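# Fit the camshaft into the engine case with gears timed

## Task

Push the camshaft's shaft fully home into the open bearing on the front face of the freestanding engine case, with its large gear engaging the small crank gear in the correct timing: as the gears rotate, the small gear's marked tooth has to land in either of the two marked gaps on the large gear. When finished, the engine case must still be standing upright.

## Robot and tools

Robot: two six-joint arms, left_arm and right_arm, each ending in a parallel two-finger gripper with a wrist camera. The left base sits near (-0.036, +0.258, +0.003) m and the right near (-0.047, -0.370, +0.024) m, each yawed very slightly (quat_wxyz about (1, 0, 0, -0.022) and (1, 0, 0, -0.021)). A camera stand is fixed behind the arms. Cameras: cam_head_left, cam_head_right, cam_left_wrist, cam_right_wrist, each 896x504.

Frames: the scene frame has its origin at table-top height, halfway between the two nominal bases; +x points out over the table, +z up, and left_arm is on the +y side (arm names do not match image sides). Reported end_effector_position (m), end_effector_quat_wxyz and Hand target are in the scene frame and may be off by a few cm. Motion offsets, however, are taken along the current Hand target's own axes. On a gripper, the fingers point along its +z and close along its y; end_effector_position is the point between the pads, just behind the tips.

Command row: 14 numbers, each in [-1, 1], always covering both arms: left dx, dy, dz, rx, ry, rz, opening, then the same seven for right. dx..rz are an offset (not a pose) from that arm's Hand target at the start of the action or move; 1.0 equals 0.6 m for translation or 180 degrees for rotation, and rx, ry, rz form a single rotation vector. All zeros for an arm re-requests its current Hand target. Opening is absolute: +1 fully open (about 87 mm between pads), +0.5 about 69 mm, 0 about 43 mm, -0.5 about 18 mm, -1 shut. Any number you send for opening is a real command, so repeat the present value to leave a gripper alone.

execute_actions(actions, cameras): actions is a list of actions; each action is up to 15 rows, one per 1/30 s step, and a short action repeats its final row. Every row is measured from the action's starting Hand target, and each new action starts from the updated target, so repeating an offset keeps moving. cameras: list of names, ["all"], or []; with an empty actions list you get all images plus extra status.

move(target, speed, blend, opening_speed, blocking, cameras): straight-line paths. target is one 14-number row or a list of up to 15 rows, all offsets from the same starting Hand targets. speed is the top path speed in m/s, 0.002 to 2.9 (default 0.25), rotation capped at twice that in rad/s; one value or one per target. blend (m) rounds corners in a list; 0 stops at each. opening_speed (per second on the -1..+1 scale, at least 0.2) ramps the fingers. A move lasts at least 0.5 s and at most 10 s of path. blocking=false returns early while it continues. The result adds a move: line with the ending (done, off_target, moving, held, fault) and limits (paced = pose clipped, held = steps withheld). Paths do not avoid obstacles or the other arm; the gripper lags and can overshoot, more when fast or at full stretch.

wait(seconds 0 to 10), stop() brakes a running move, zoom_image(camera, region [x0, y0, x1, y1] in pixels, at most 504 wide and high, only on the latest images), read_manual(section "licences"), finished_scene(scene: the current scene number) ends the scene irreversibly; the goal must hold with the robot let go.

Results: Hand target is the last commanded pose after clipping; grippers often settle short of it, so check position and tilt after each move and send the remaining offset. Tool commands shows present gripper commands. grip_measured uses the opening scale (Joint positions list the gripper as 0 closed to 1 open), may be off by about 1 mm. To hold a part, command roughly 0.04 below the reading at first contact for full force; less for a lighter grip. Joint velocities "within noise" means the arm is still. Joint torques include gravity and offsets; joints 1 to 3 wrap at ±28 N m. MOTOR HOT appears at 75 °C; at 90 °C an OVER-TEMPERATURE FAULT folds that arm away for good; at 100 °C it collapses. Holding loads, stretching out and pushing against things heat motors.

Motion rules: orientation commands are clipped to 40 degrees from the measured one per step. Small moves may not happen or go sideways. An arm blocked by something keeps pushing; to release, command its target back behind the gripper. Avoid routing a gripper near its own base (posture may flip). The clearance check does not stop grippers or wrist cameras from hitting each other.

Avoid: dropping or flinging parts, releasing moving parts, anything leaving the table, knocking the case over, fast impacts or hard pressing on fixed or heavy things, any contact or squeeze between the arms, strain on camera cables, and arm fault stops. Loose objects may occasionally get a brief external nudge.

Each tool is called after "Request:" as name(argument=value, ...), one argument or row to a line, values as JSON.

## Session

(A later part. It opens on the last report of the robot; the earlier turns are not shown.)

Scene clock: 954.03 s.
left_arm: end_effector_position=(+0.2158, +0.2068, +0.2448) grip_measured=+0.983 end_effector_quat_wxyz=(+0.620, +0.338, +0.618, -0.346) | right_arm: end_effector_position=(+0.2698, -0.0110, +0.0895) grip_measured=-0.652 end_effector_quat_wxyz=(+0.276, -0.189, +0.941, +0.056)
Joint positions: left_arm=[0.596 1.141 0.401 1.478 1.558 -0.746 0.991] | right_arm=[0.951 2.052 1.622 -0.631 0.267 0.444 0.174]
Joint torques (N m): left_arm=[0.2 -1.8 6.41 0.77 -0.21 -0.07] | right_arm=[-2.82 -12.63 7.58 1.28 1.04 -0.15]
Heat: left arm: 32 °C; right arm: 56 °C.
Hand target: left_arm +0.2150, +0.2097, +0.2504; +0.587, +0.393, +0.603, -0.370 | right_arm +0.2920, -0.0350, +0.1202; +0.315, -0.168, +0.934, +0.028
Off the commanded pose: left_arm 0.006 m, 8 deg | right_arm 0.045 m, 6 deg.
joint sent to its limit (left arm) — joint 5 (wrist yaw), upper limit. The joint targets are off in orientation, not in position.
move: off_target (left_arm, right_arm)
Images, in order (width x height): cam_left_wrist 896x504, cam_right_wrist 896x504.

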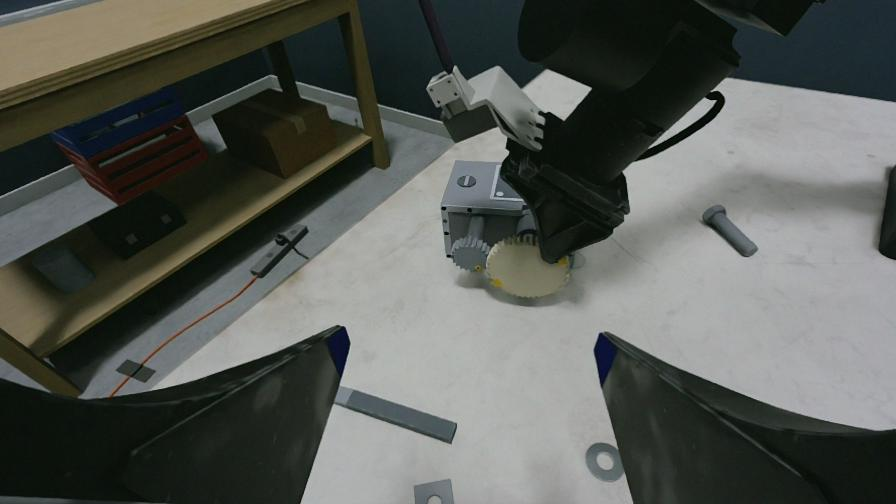

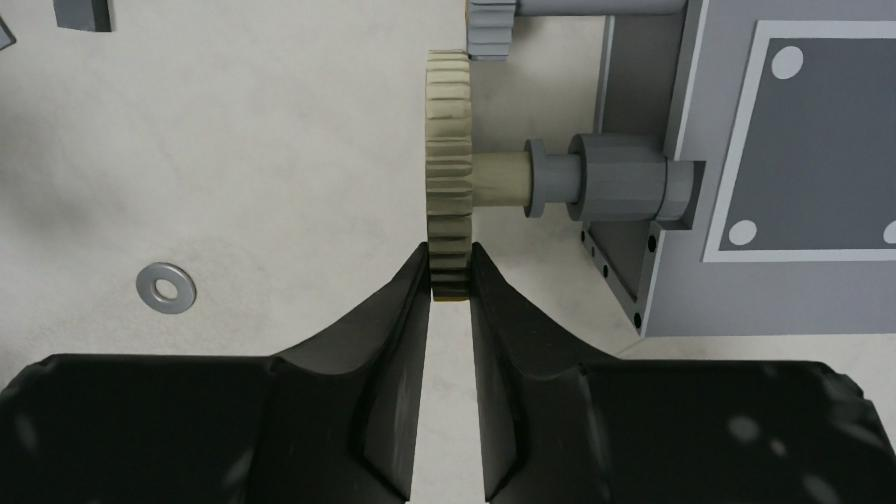

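Request:
zoom_image(
  camera="cam_left_wrist",
  region=[468, 236, 508, 286],
)

Request:
zoom_image(
  camera="cam_right_wrist",
  region=[440, 20, 520, 90],
)

Scaled by 10.080 from the camera's 896x504 image, which has a finer 1280x720 frame.

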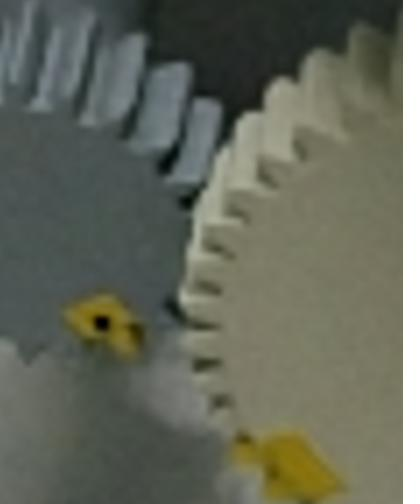

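Scaled by 6.300 from the camera's 896x504 image, which has a finer 1280x720 frame.

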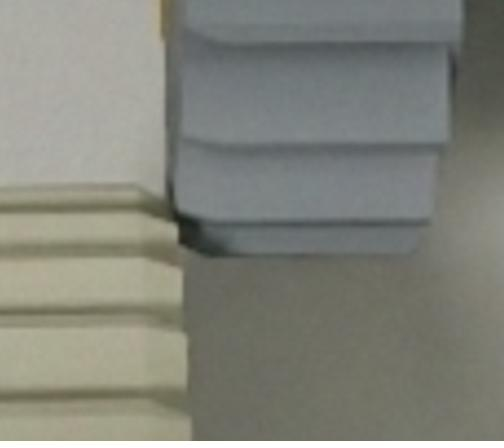

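Request:
move(
  target=[
    [0,0,0,0,0,0,1,-0.005,0.012,0,0,0.022,0,-1],
    [0,0,0,0,0,0,1,0.005,0.01,0,0,-0.022,0,-1],
    [0,0,0,0,0,0,1,0,0.01,0,0,0,0,-1],
  ],
  cameras=["cam_right_wrist","cam_left_wrist"],
  speed=0.03,
)

Request:
zoom_image(
  camera="cam_right_wrist",
  region=[420, 0, 660, 240],
)

Request:
zoom_image(
  camera="cam_left_wrist",
  region=[440, 220, 580, 320],
)

Scene clock: 975.27 s.
left_arm: end_effector_position=(+0.2158, +0.2068, +0.2448) grip_measured=+0.983 end_effector_quat_wxyz=(+0.620, +0.338, +0.618, -0.346) | right_arm: end_effector_position=(+0.2674, -0.0260, +0.0914) grip_measured=-0.643 end_effector_quat_wxyz=(+0.277, -0.190, +0.941, +0.036)
Joint positions: left_arm=[0.596 1.141 0.401 1.478 1.558 -0.746 0.991] | right_arm=[0.947 2.02 1.586 -0.647 0.296 0.431 0.178]
Joint torques (N m): left_arm=[0.2 -1.78 6.43 0.77 -0.21 -0.07] | right_arm=[-1.73 -9.54 11.93 1.38 0.8 0.06]
Heat: left arm: 32 °C; right arm: 56 °C.
Hand target: left_arm +0.2150, +0.2097, +0.2504; +0.587, +0.393, +0.603, -0.370 | right_arm +0.2900, -0.0293, +0.1199; +0.315, -0.168, +0.934, +0.028
Off the commanded pose: left_arm 0.006 m, 8 deg | right_arm 0.037 m, 5 deg.
joint sent to its limit (left arm) — joint 5 (wrist yaw), upper limit. The joint targets are off in orientation, not in position.
move: off_target (left_arm, right_arm)
Images, in order (width x height): cam_left_wrist 896x504, cam_right_wrist 896x504.

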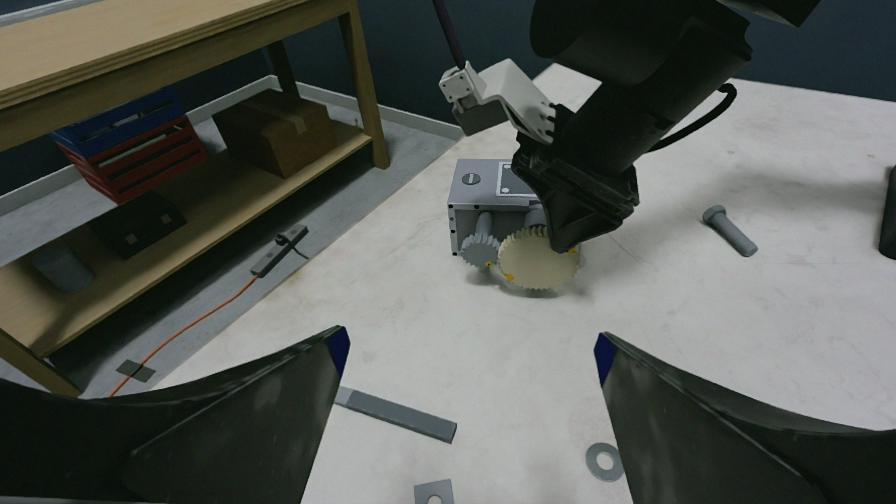

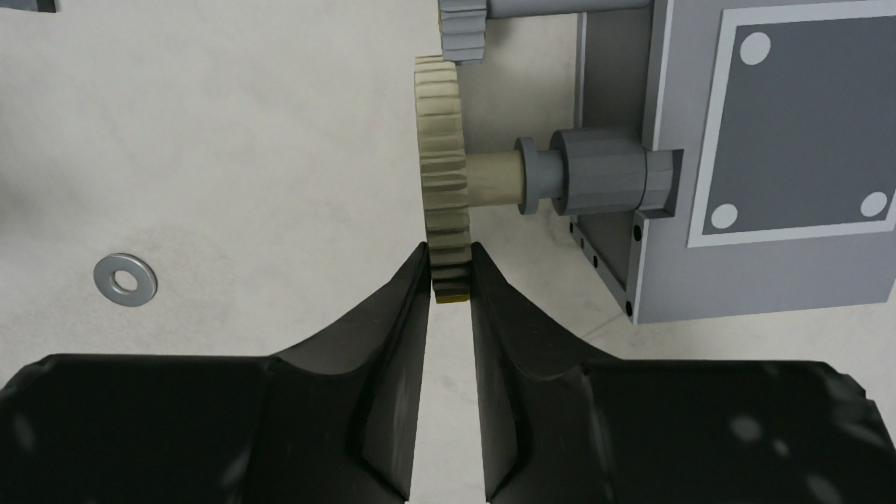

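Scaled by 2.100 from the camera's 896x504 image, which has a finer 1280x720 frame.

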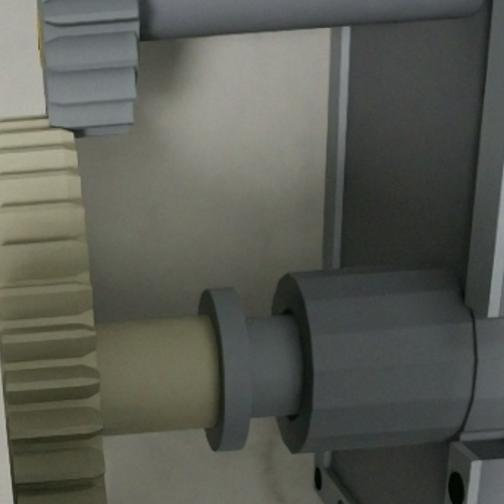

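Scaled by 3.600 from the camera's 896x504 image, which has a finer 1280x720 frame.

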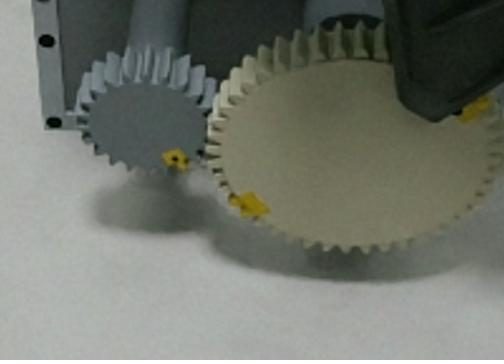

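Request:
move(
  target=[0,0,0,0,0,0,1,0,0.013,0,-0.011,-0.001,-0.0147,-1],
  cameras=["cam_right_wrist","cam_left_wrist"],
  speed=0.04,
)

Request:
zoom_image(
  camera="cam_right_wrist",
  region=[420, 0, 660, 240],
)

Request:
zoom_image(
  camera="cam_left_wrist",
  region=[450, 210, 590, 310],
)

Request:
zoom_image(
  camera="cam_left_wrist",
  region=[485, 225, 525, 275],
)

Scene clock: 1000.03 s.
left_arm: end_effector_position=(+0.2158, +0.2068, +0.2448) grip_measured=+0.983 end_effector_quat_wxyz=(+0.620, +0.338, +0.618, -0.346) | right_arm: end_effector_position=(+0.2672, -0.0260, +0.0914) grip_measured=-0.643 end_effector_quat_wxyz=(+0.276, -0.202, +0.939, +0.036)
Joint positions: left_arm=[0.596 1.141 0.401 1.478 1.558 -0.746 0.991] | right_arm=[0.947 2.02 1.586 -0.646 0.291 0.409 0.178]
Joint torques (N m): left_arm=[0.18 -1.8 6.42 0.77 -0.21 -0.07] | right_arm=[-1.14 -9.35 12.07 1.56 0.62 -0.18]
Heat: left arm: 32 °C; right arm: 55 °C.
Hand target: left_arm +0.2150, +0.2097, +0.2504; +0.587, +0.393, +0.603, -0.370 | right_arm +0.2874, -0.0220, +0.1195; +0.314, -0.195, +0.928, +0.038
Off the commanded pose: left_arm 0.006 m, 8 deg | right_arm 0.035 m, 5 deg.
joint sent to its limit (left arm) — joint 5 (wrist yaw), upper limit. The joint targets are off in orientation, not in position.
move: off_target (left_arm, right_arm)
Images, in order (width x height): cam_left_wrist 896x504, cam_right_wrist 896x504.

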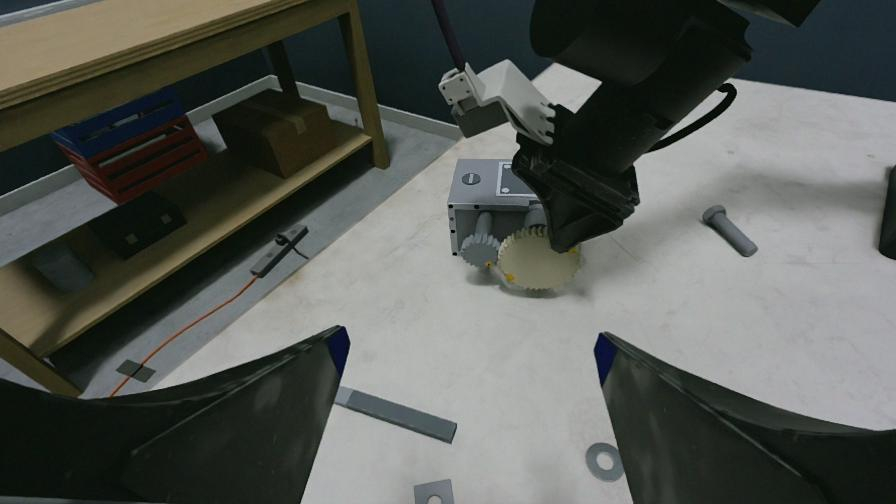

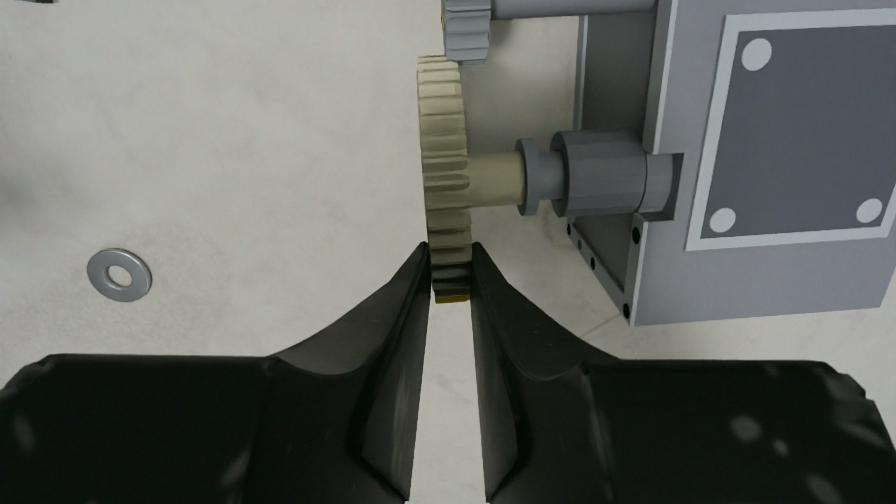

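Scaled by 2.100 from the camera's 896x504 image, which has a finer 1280x720 frame.

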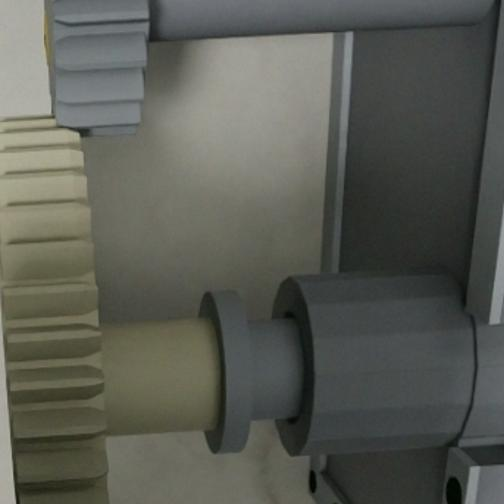

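Scaled by 3.600 from the camera's 896x504 image, which has a finer 1280x720 frame.

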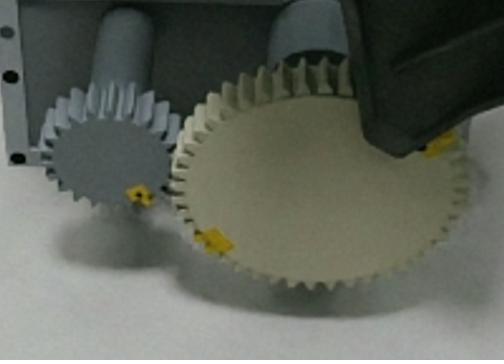

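Scaled by 10.080 from the camera's 896x504 image, which has a finer 1280x720 frame.

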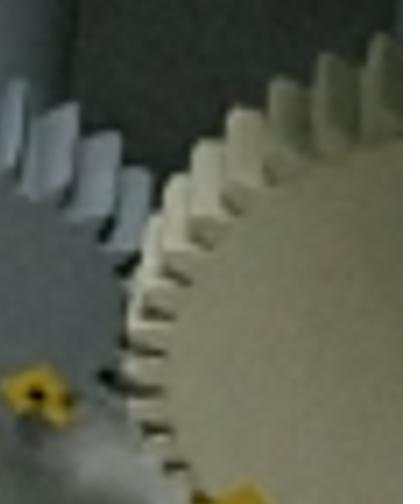

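Request:
move(
  target=[
    [0,0,0,0,0,0,1,0.012,0,0.016,0,0,0,-1],
    [0,0,0,0,0,0,1,0.012,0,0.016,0,0,0,0.1],
    [0,0,0,0,0,0,1,0.01,0,-0.17,0,0,0,0.1],
  ],
  cameras=["all"],
  speed=0.08,
  opening_speed=0.8,
)

Request:
zoom_image(
  camera="cam_right_wrist",
  region=[360, 0, 620, 200],
)

Request:
zoom_image(
  camera="cam_left_wrist",
  region=[450, 210, 590, 310],
)

Scene clock: 1031.10 s.
left_arm: end_effector_position=(+0.2158, +0.2068, +0.2448) grip_measured=+0.983 end_effector_quat_wxyz=(+0.620, +0.338, +0.618, -0.346) | right_arm: end_effector_position=(+0.2234, -0.0499, +0.1751) grip_measured=+0.100 end_effector_quat_wxyz=(+0.292, -0.205, +0.934, +0.019)
Joint positions: left_arm=[0.596 1.141 0.401 1.478 1.558 -0.746 0.991] | right_arm=[1.022 1.823 1.646 -0.916 0.368 0.457 0.55]
Joint torques (N m): left_arm=[0.21 -1.81 6.42 0.77 -0.21 -0.07] | right_arm=[0.53 -8.83 9.96 1.5 0.4 0.2]
Heat: left arm: 32 °C; right arm: 54 °C.
Hand target: left_arm +0.2150, +0.2097, +0.2504; +0.587, +0.393, +0.603, -0.370 | right_arm +0.2249, -0.0436, +0.1975; +0.314, -0.195, +0.928, +0.038
Off the commanded pose: left_arm 0.006 m, 8 deg | right_arm 0.023 m, 4 deg.
joint sent to its limit (left arm) — joint 5 (wrist yaw), upper limit. The joint targets are off in orientation, not in position.
move: off_target (left_arm, right_arm); target 2's new opening was sent with right_arm's hand 0.026 m and 5 deg from that target

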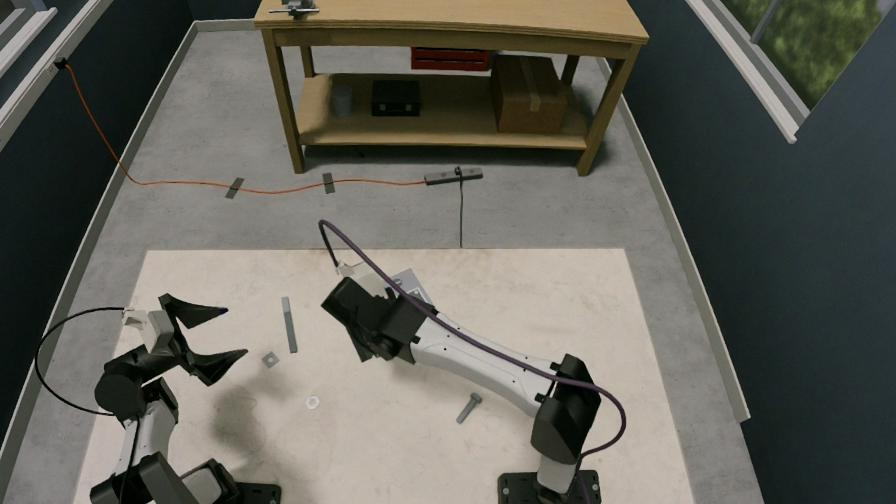

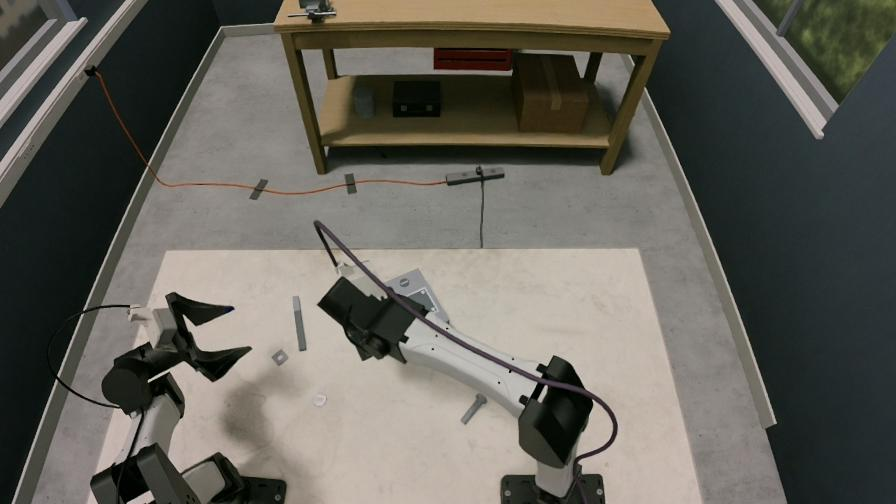

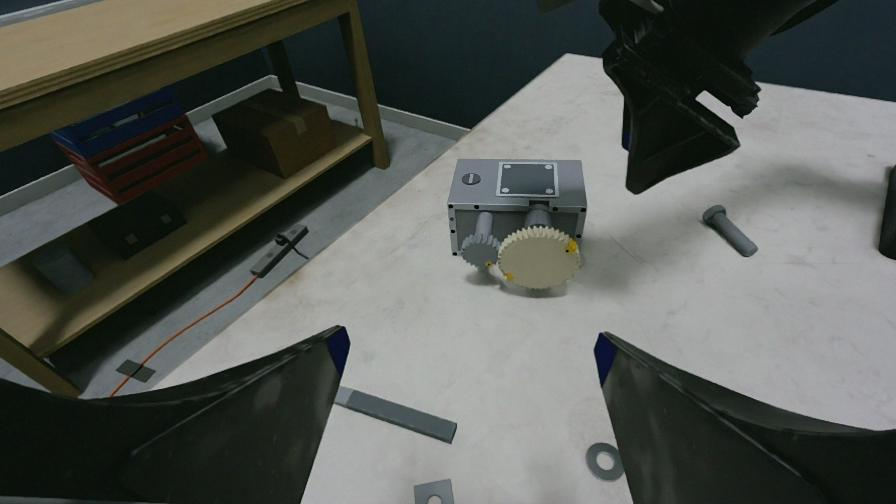

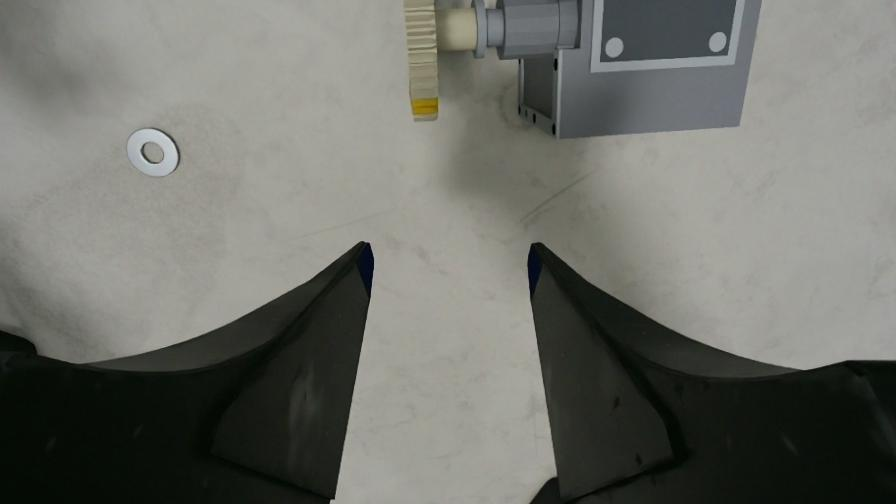

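Scaled by 1.938 from the camera's 896x504 image, which has a finer 1280x720 frame.

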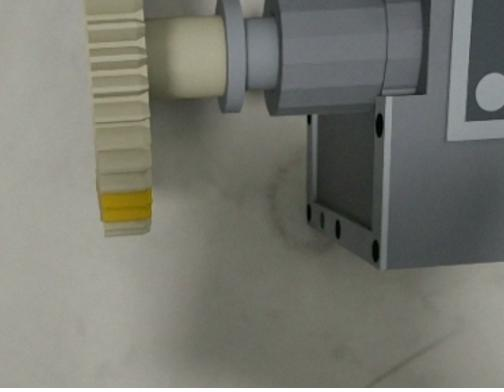

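Scaled by 3.600 from the camera's 896x504 image, which has a finer 1280x720 frame.

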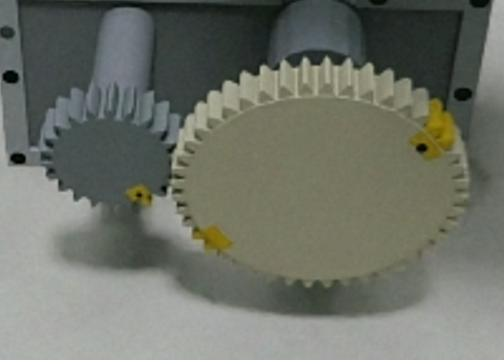

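Request:
move(
  target=[0.238,-0.052,0.3057,0,0.033,0,-1,0.074,-0.1675,-0.107,0,0,0,0.1],
  cameras=["all"],
  speed=0.15,
)

Scene clock: 1065.80 s.
left_arm: end_effector_position=(+0.2558, +0.0390, +0.0945) grip_measured=-1.000 end_effector_quat_wxyz=(+0.543, +0.407, +0.643, -0.357) | right_arm: end_effector_position=(+0.1967, -0.1591, +0.2278) grip_measured=+0.100 end_effector_quat_wxyz=(+0.316, -0.193, +0.928, +0.037)
Joint positions: left_arm=[-0.247 1.523 0.37 0.916 0.841 0.16 0] | right_arm=[0.878 1.389 1.378 -0.977 0.302 0.336 0.55]
Joint torques (N m): left_arm=[-1.05 -2.74 5.93 2.03 0.05 0.06] | right_arm=[-0.81 -4.93 5.41 1.67 0.17 -0.06]
Heat: left arm: 33 °C; right arm: 51 °C.
Hand target: left_arm +0.2631, +0.0356, +0.1007; +0.555, +0.412, +0.632, -0.349 | right_arm +0.1948, -0.1636, +0.2273; +0.314, -0.195, +0.928, +0.037
Off the commanded pose: left_arm 0.010 m, 2 deg | right_arm 0.005 m, 0 deg.
move: done

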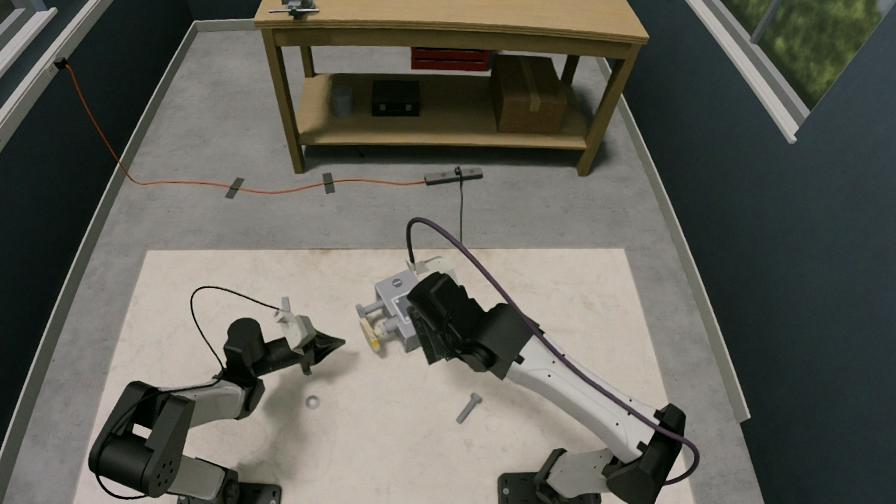

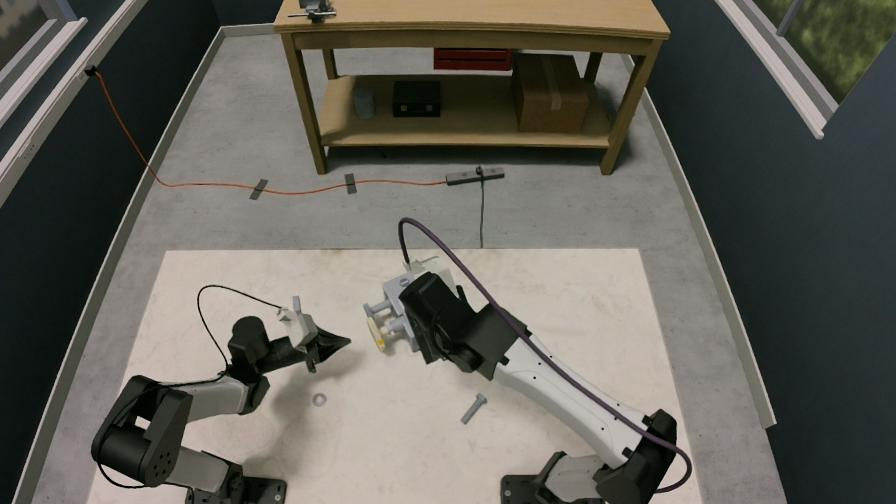

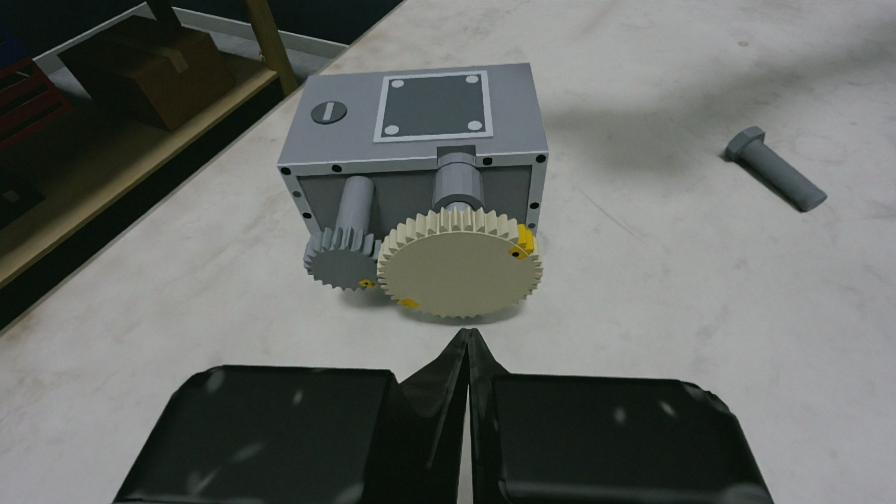

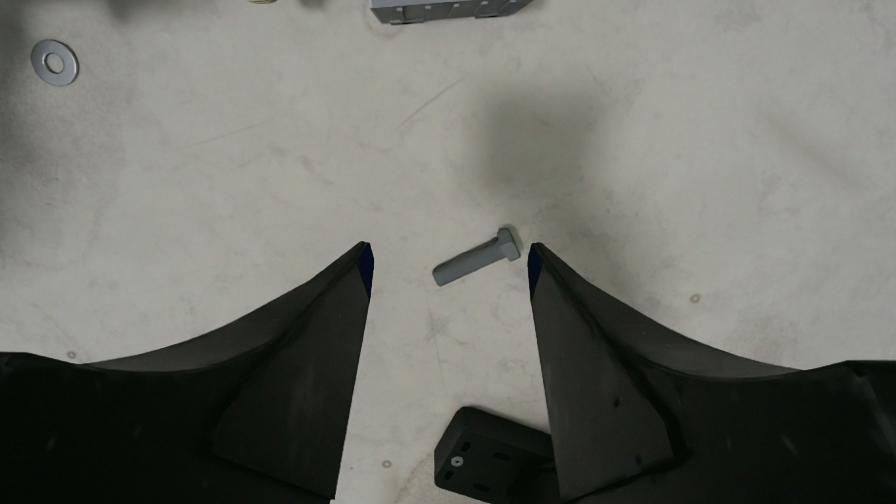

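Request:
zoom_image(
  camera="cam_left_wrist",
  region=[290, 190, 560, 340],
)

Request:
zoom_image(
  camera="cam_left_wrist",
  region=[340, 220, 430, 310],
)

Request:
zoom_image(
  camera="cam_head_left",
  region=[320, 260, 450, 370],
)

Scaled by 1.867 from the camera's 896x504 image, which has a finer 1280x720 frame.

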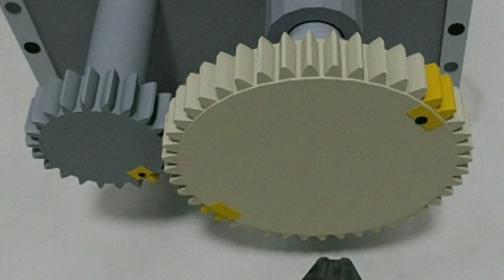

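Scaled by 5.600 from the camera's 896x504 image, which has a finer 1280x720 frame.

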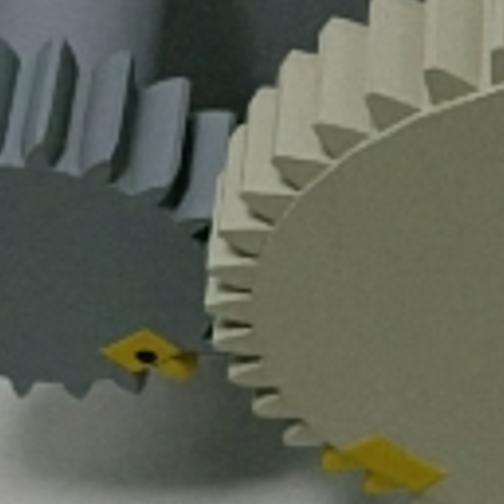

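Scaled by 3.877 from the camera's 896x504 image, which has a finer 1280x720 frame.

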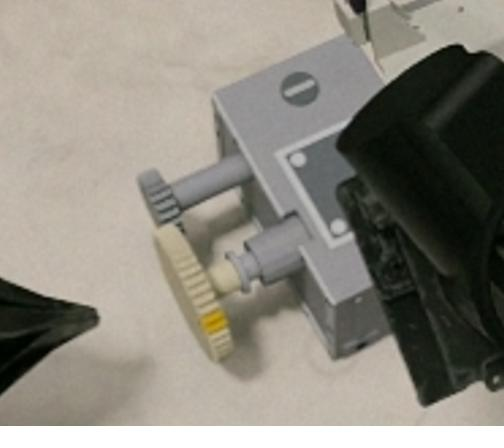

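Request:
move(
  target=[0,0,-0.06,0,-0.167,0,-1,0,0,0,0,0,0,0.1],
  cameras=["cam_left_wrist"],
  speed=0.15,
)

Request:
zoom_image(
  camera="cam_left_wrist",
  region=[290, 150, 590, 350],
)

Scene clock: 1145.53 s.
left_arm: end_effector_position=(+0.2470, +0.0667, +0.0904) grip_measured=-1.000 end_effector_quat_wxyz=(+0.581, +0.373, +0.605, -0.397) | right_arm: end_effector_position=(+0.1967, -0.1591, +0.2278) grip_measured=+0.100 end_effector_quat_wxyz=(+0.316, -0.193, +0.928, +0.037)
Joint positions: left_arm=[-0.099 1.751 0.24 1.494 1.009 -0.033 0] | right_arm=[0.878 1.389 1.378 -0.977 0.302 0.336 0.55]
Joint torques (N m): left_arm=[0.18 -5.3 2.41 2.3 0.2 -0.06] | right_arm=[-0.79 -4.98 5.45 1.67 0.19 -0.03]
Heat: left arm: 32 °C; right arm: 41 °C.
Hand target: left_arm +0.2481, +0.0680, +0.1057; +0.700, +0.307, +0.467, -0.444 | right_arm +0.1949, -0.1636, +0.2274; +0.314, -0.195, +0.928, +0.037
Off the commanded pose: left_arm 0.015 m, 23 deg | right_arm 0.005 m, 0 deg.
joint sent to its limit (left arm) — joint 4 (wrist pitch), upper limit. The joint targets are off in orientation, not in position.
move: off_target (left_arm)
Images, in order (width x height): cam_left_wrist 896x504.

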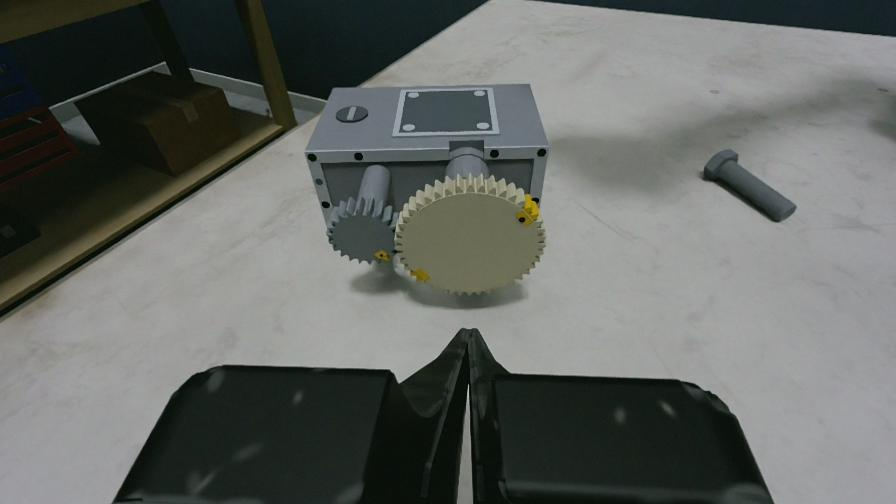

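Scaled by 1.680 from the camera's 896x504 image, which has a finer 1280x720 frame.

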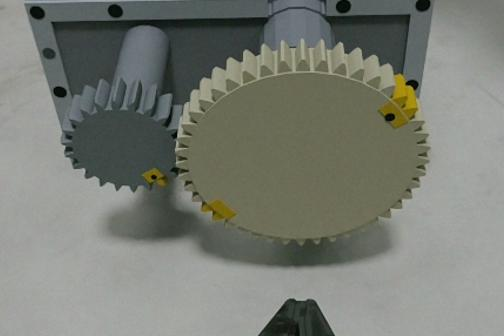

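Request:
zoom_image(
  camera="cam_left_wrist",
  region=[322, 190, 442, 290],
)

Request:
zoom_image(
  camera="cam_left_wrist",
  region=[370, 200, 430, 285],
)

Request:
zoom_image(
  camera="cam_left_wrist",
  region=[385, 170, 555, 300],
)

Scaled by 4.200 from the camera's 896x504 image, which has a finer 1280x720 frame.

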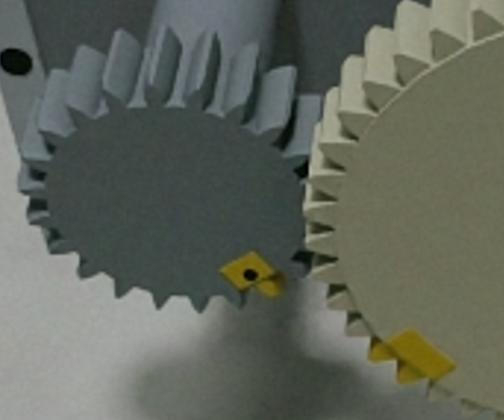

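Scaled by 5.929 from the camera's 896x504 image, which has a finer 1280x720 frame.

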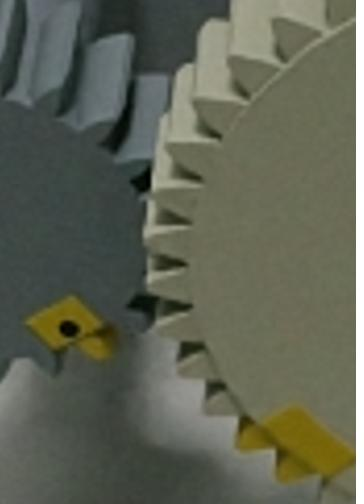

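Scaled by 2.965 from the camera's 896x504 image, which has a finer 1280x720 frame.

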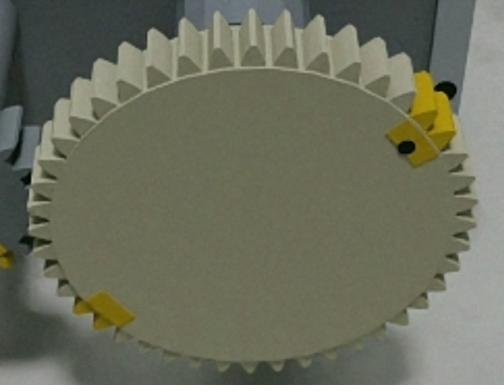

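Request:
move(
  target=[0,0,0,0,0.05,0,-1,-0.0635,0.1768,0.1972,0,0,0,0.1],
  cameras=["cam_left_wrist","cam_right_wrist"],
  speed=0.12,
)

Scene clock: 1216.50 s.
left_arm: end_effector_position=(+0.2469, +0.0667, +0.0904) grip_measured=-1.000 end_effector_quat_wxyz=(+0.581, +0.373, +0.605, -0.397) | right_arm: end_effector_position=(+0.2426, -0.0427, +0.1366) grip_measured=+0.100 end_effector_quat_wxyz=(+0.293, -0.205, +0.934, +0.022)
Joint positions: left_arm=[-0.099 1.751 0.24 1.494 1.009 -0.033 0] | right_arm=[0.99 1.883 1.568 -0.763 0.351 0.428 0.55]
Joint torques (N m): left_arm=[-0.01 -5.53 2.15 2.3 0.11 -0.05] | right_arm=[0.36 -7.06 10.15 1.75 0.39 0.18]
Heat: left arm: 31 °C; right arm: 39 °C.
Hand target: left_arm +0.2481, +0.0680, +0.1057; +0.662, +0.341, +0.520, -0.419 | right_arm +0.2491, -0.0302, +0.1500; +0.314, -0.195, +0.928, +0.037
Off the commanded pose: left_arm 0.015 m, 14 deg | right_arm 0.019 m, 3 deg.
joint sent to its limit (left arm) — joint 4 (wrist pitch), upper limit. The joint targets are off in orientation, not in position.
move: off_target (left_arm, right_arm)
Images, in order (width x height): cam_left_wrist 896x504, cam_right_wrist 896x504.

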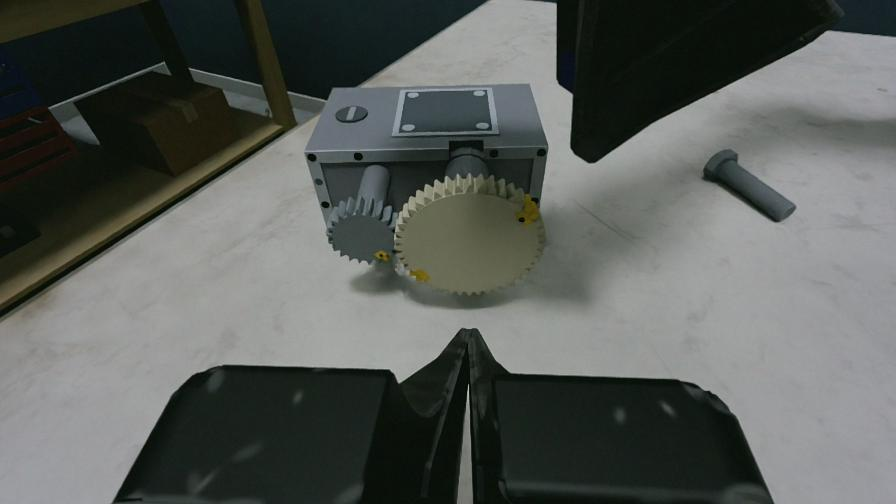

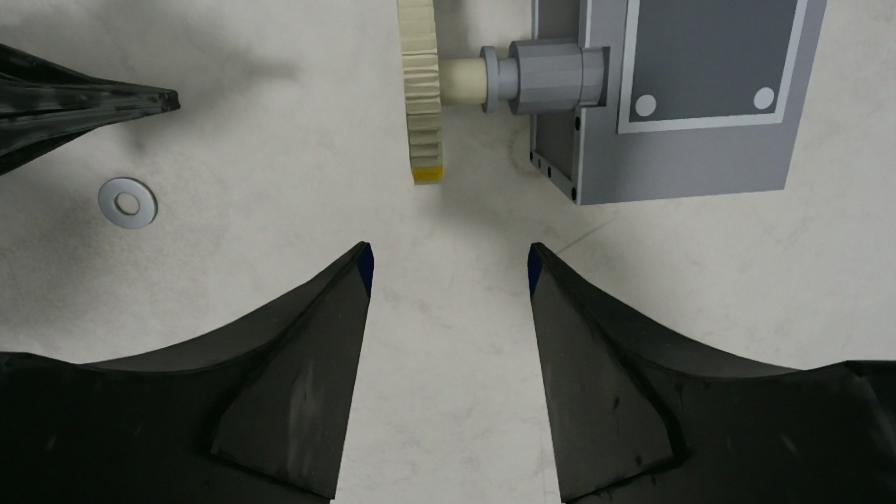

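Request:
move(
  target=[0,0,0,0,0,0,-1,0,0.01,0.042,-0.015,-0.0013,-0.02,0.1],
  cameras=["cam_left_wrist","cam_right_wrist"],
  speed=0.1,
)

Scene clock: 1227.63 s.
left_arm: end_effector_position=(+0.2469, +0.0667, +0.0904) grip_measured=-1.000 end_effector_quat_wxyz=(+0.581, +0.373, +0.605, -0.397) | right_arm: end_effector_position=(+0.2526, -0.0235, +0.1241) grip_measured=+0.100 end_effector_quat_wxyz=(+0.303, -0.235, +0.923, +0.040)
Joint positions: left_arm=[-0.099 1.751 0.24 1.494 1.009 -0.033 0] | right_arm=[0.99 1.93 1.568 -0.666 0.317 0.361 0.55]
Joint torques (N m): left_arm=[-0.01 -5.55 2.15 2.3 0.11 -0.05] | right_arm=[-1.03 -7.32 8.2 1.84 0.21 -0.02]
Heat: left arm: 32 °C; right arm: 40 °C.
Hand target: left_arm +0.2481, +0.0680, +0.1057; +0.662, +0.341, +0.520, -0.419 | right_arm +0.2611, -0.0199, +0.1296; +0.313, -0.231, +0.920, +0.050
Off the commanded pose: left_arm 0.015 m, 14 deg | right_arm 0.011 m, 2 deg.
joint sent to its limit (left arm) — joint 4 (wrist pitch), upper limit. The joint targets are off in orientation, not in position.
move: off_target (left_arm, right_arm)
Images, in order (width x height): cam_left_wrist 896x504, cam_right_wrist 896x504.

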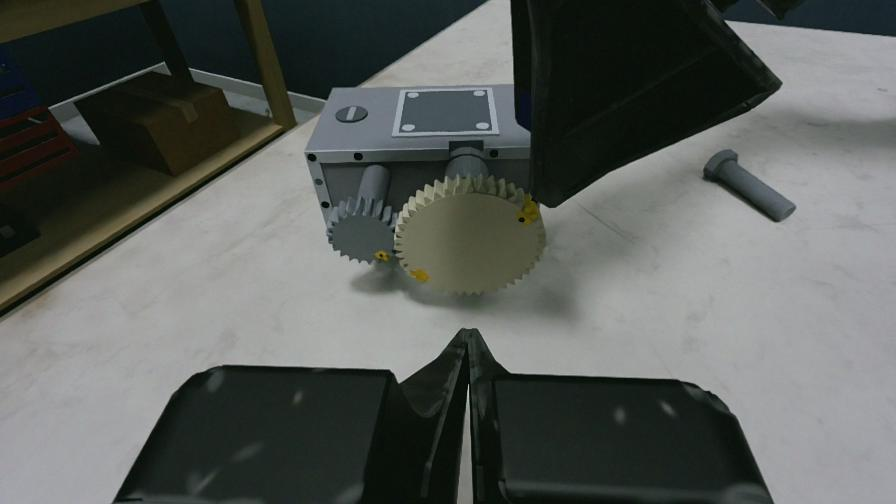

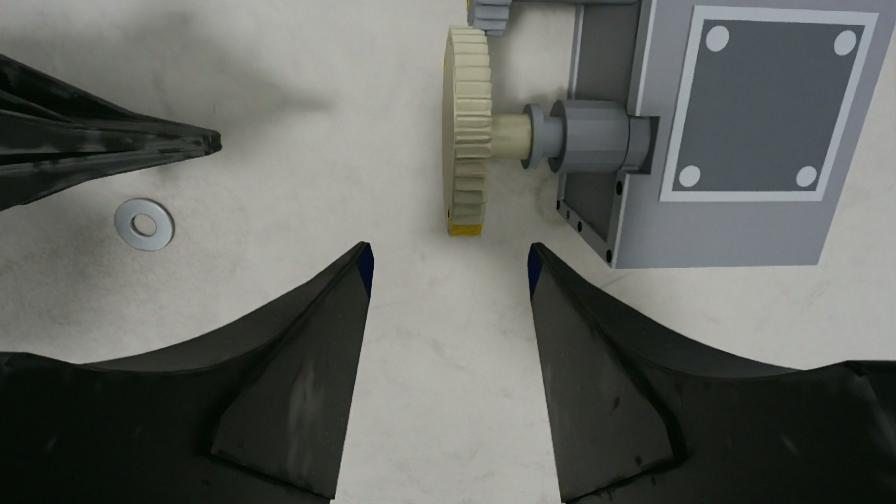

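Request:
move(
  target=[0,0,0,0,0,0,-1,0,-0.012,0.047,-0.0154,-0.0004,0.0118,0.1],
  cameras=["cam_left_wrist","cam_right_wrist"],
  speed=0.08,
)

Scene clock: 1240.43 s.
left_arm: end_effector_position=(+0.2469, +0.0667, +0.0904) grip_measured=-1.000 end_effector_quat_wxyz=(+0.581, +0.373, +0.605, -0.397) | right_arm: end_effector_position=(+0.2775, -0.0199, +0.1095) grip_measured=+0.100 end_effector_quat_wxyz=(+0.304, -0.219, +0.924, +0.074)
Joint positions: left_arm=[-0.099 1.751 0.24 1.494 1.009 -0.033 0] | right_arm=[0.925 1.967 1.548 -0.556 0.24 0.343 0.55]
Joint torques (N m): left_arm=[-0.01 -5.53 2.14 2.3 0.11 -0.04] | right_arm=[-0.51 -7.71 5.86 1.92 0.15 -0.03]
Heat: left arm: 32 °C; right arm: 41 °C.
Hand target: left_arm +0.2481, +0.0680, +0.1057; +0.662, +0.341, +0.520, -0.419 | right_arm +0.2799, -0.0196, +0.1074; +0.307, -0.221, +0.922, +0.078
Off the commanded pose: left_arm 0.015 m, 14 deg | right_arm 0.003 m, 1 deg.
joint sent to its limit (left arm) — joint 4 (wrist pitch), upper limit. The joint targets are off in orientation, not in position.
move: off_target (left_arm)
Images, in order (width x height): cam_left_wrist 896x504, cam_right_wrist 896x504.

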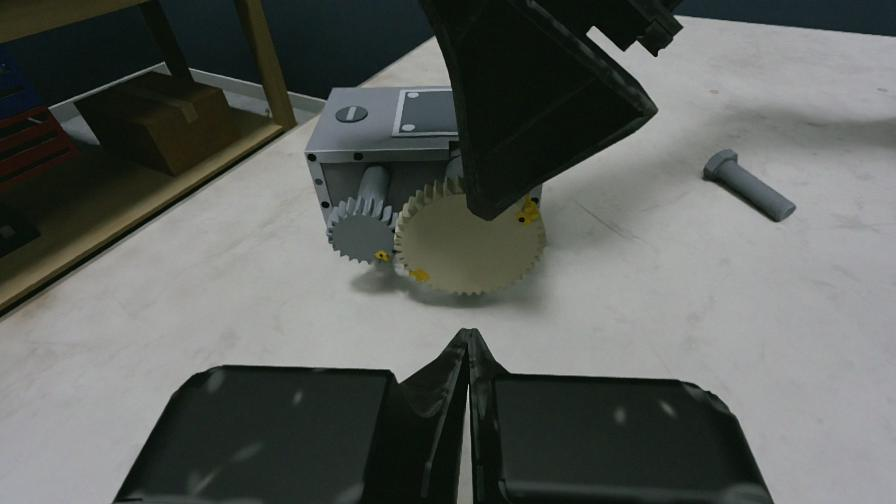

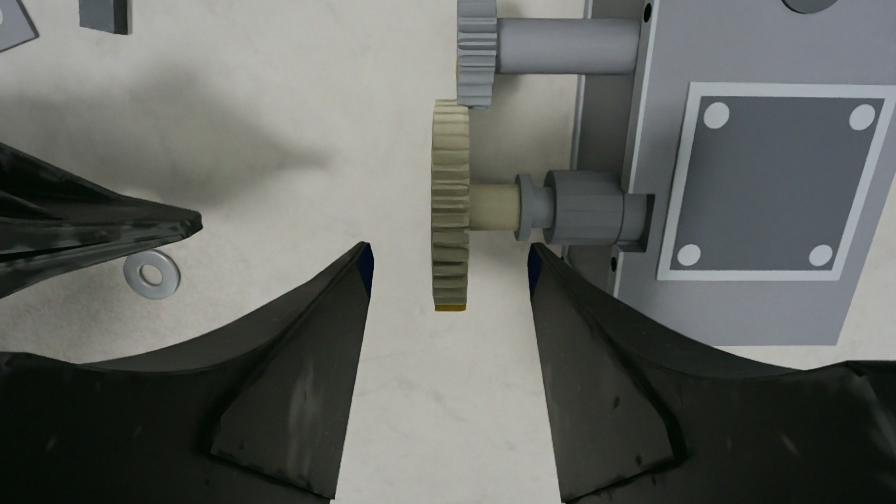

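Request:
zoom_image(
  camera="cam_right_wrist",
  region=[420, 0, 520, 130],
)

Request:
zoom_image(
  camera="cam_right_wrist",
  region=[430, 80, 500, 130],
)

Scaled by 3.877 from the camera's 896x504 image, which has a finer 1280x720 frame.

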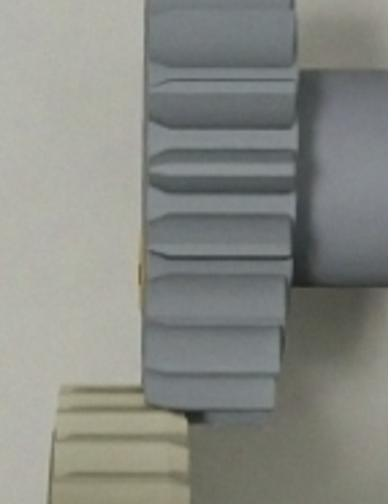

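Scaled by 7.200 from the camera's 896x504 image, which has a finer 1280x720 frame.

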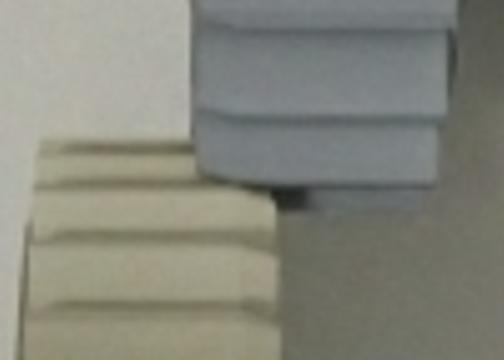

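Request:
zoom_image(
  camera="cam_right_wrist",
  region=[420, 90, 490, 200],
)

Request:
zoom_image(
  camera="cam_right_wrist",
  region=[420, 190, 490, 316],
)

Request:
zoom_image(
  camera="cam_left_wrist",
  region=[385, 165, 475, 285],
)

Scaled by 4.582 from the camera's 896x504 image, which has a finer 1280x720 frame.

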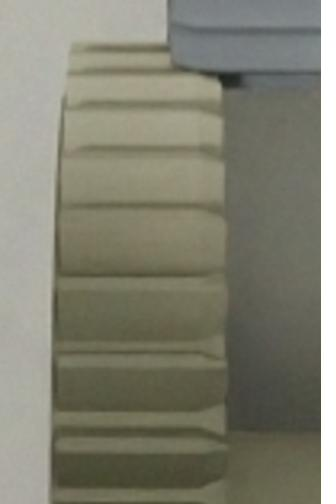

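Scaled by 4.000 from the camera's 896x504 image, which has a finer 1280x720 frame.

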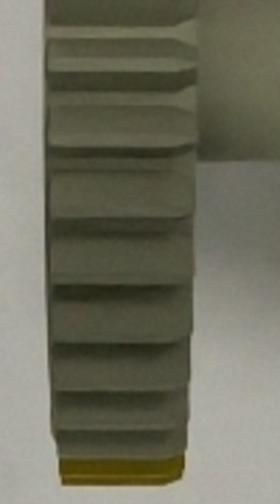

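Scaled by 4.200 from the camera's 896x504 image, which has a finer 1280x720 frame.

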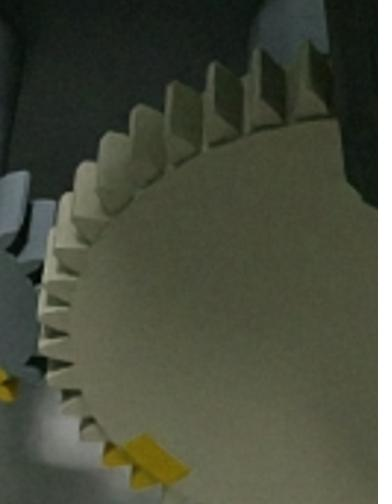

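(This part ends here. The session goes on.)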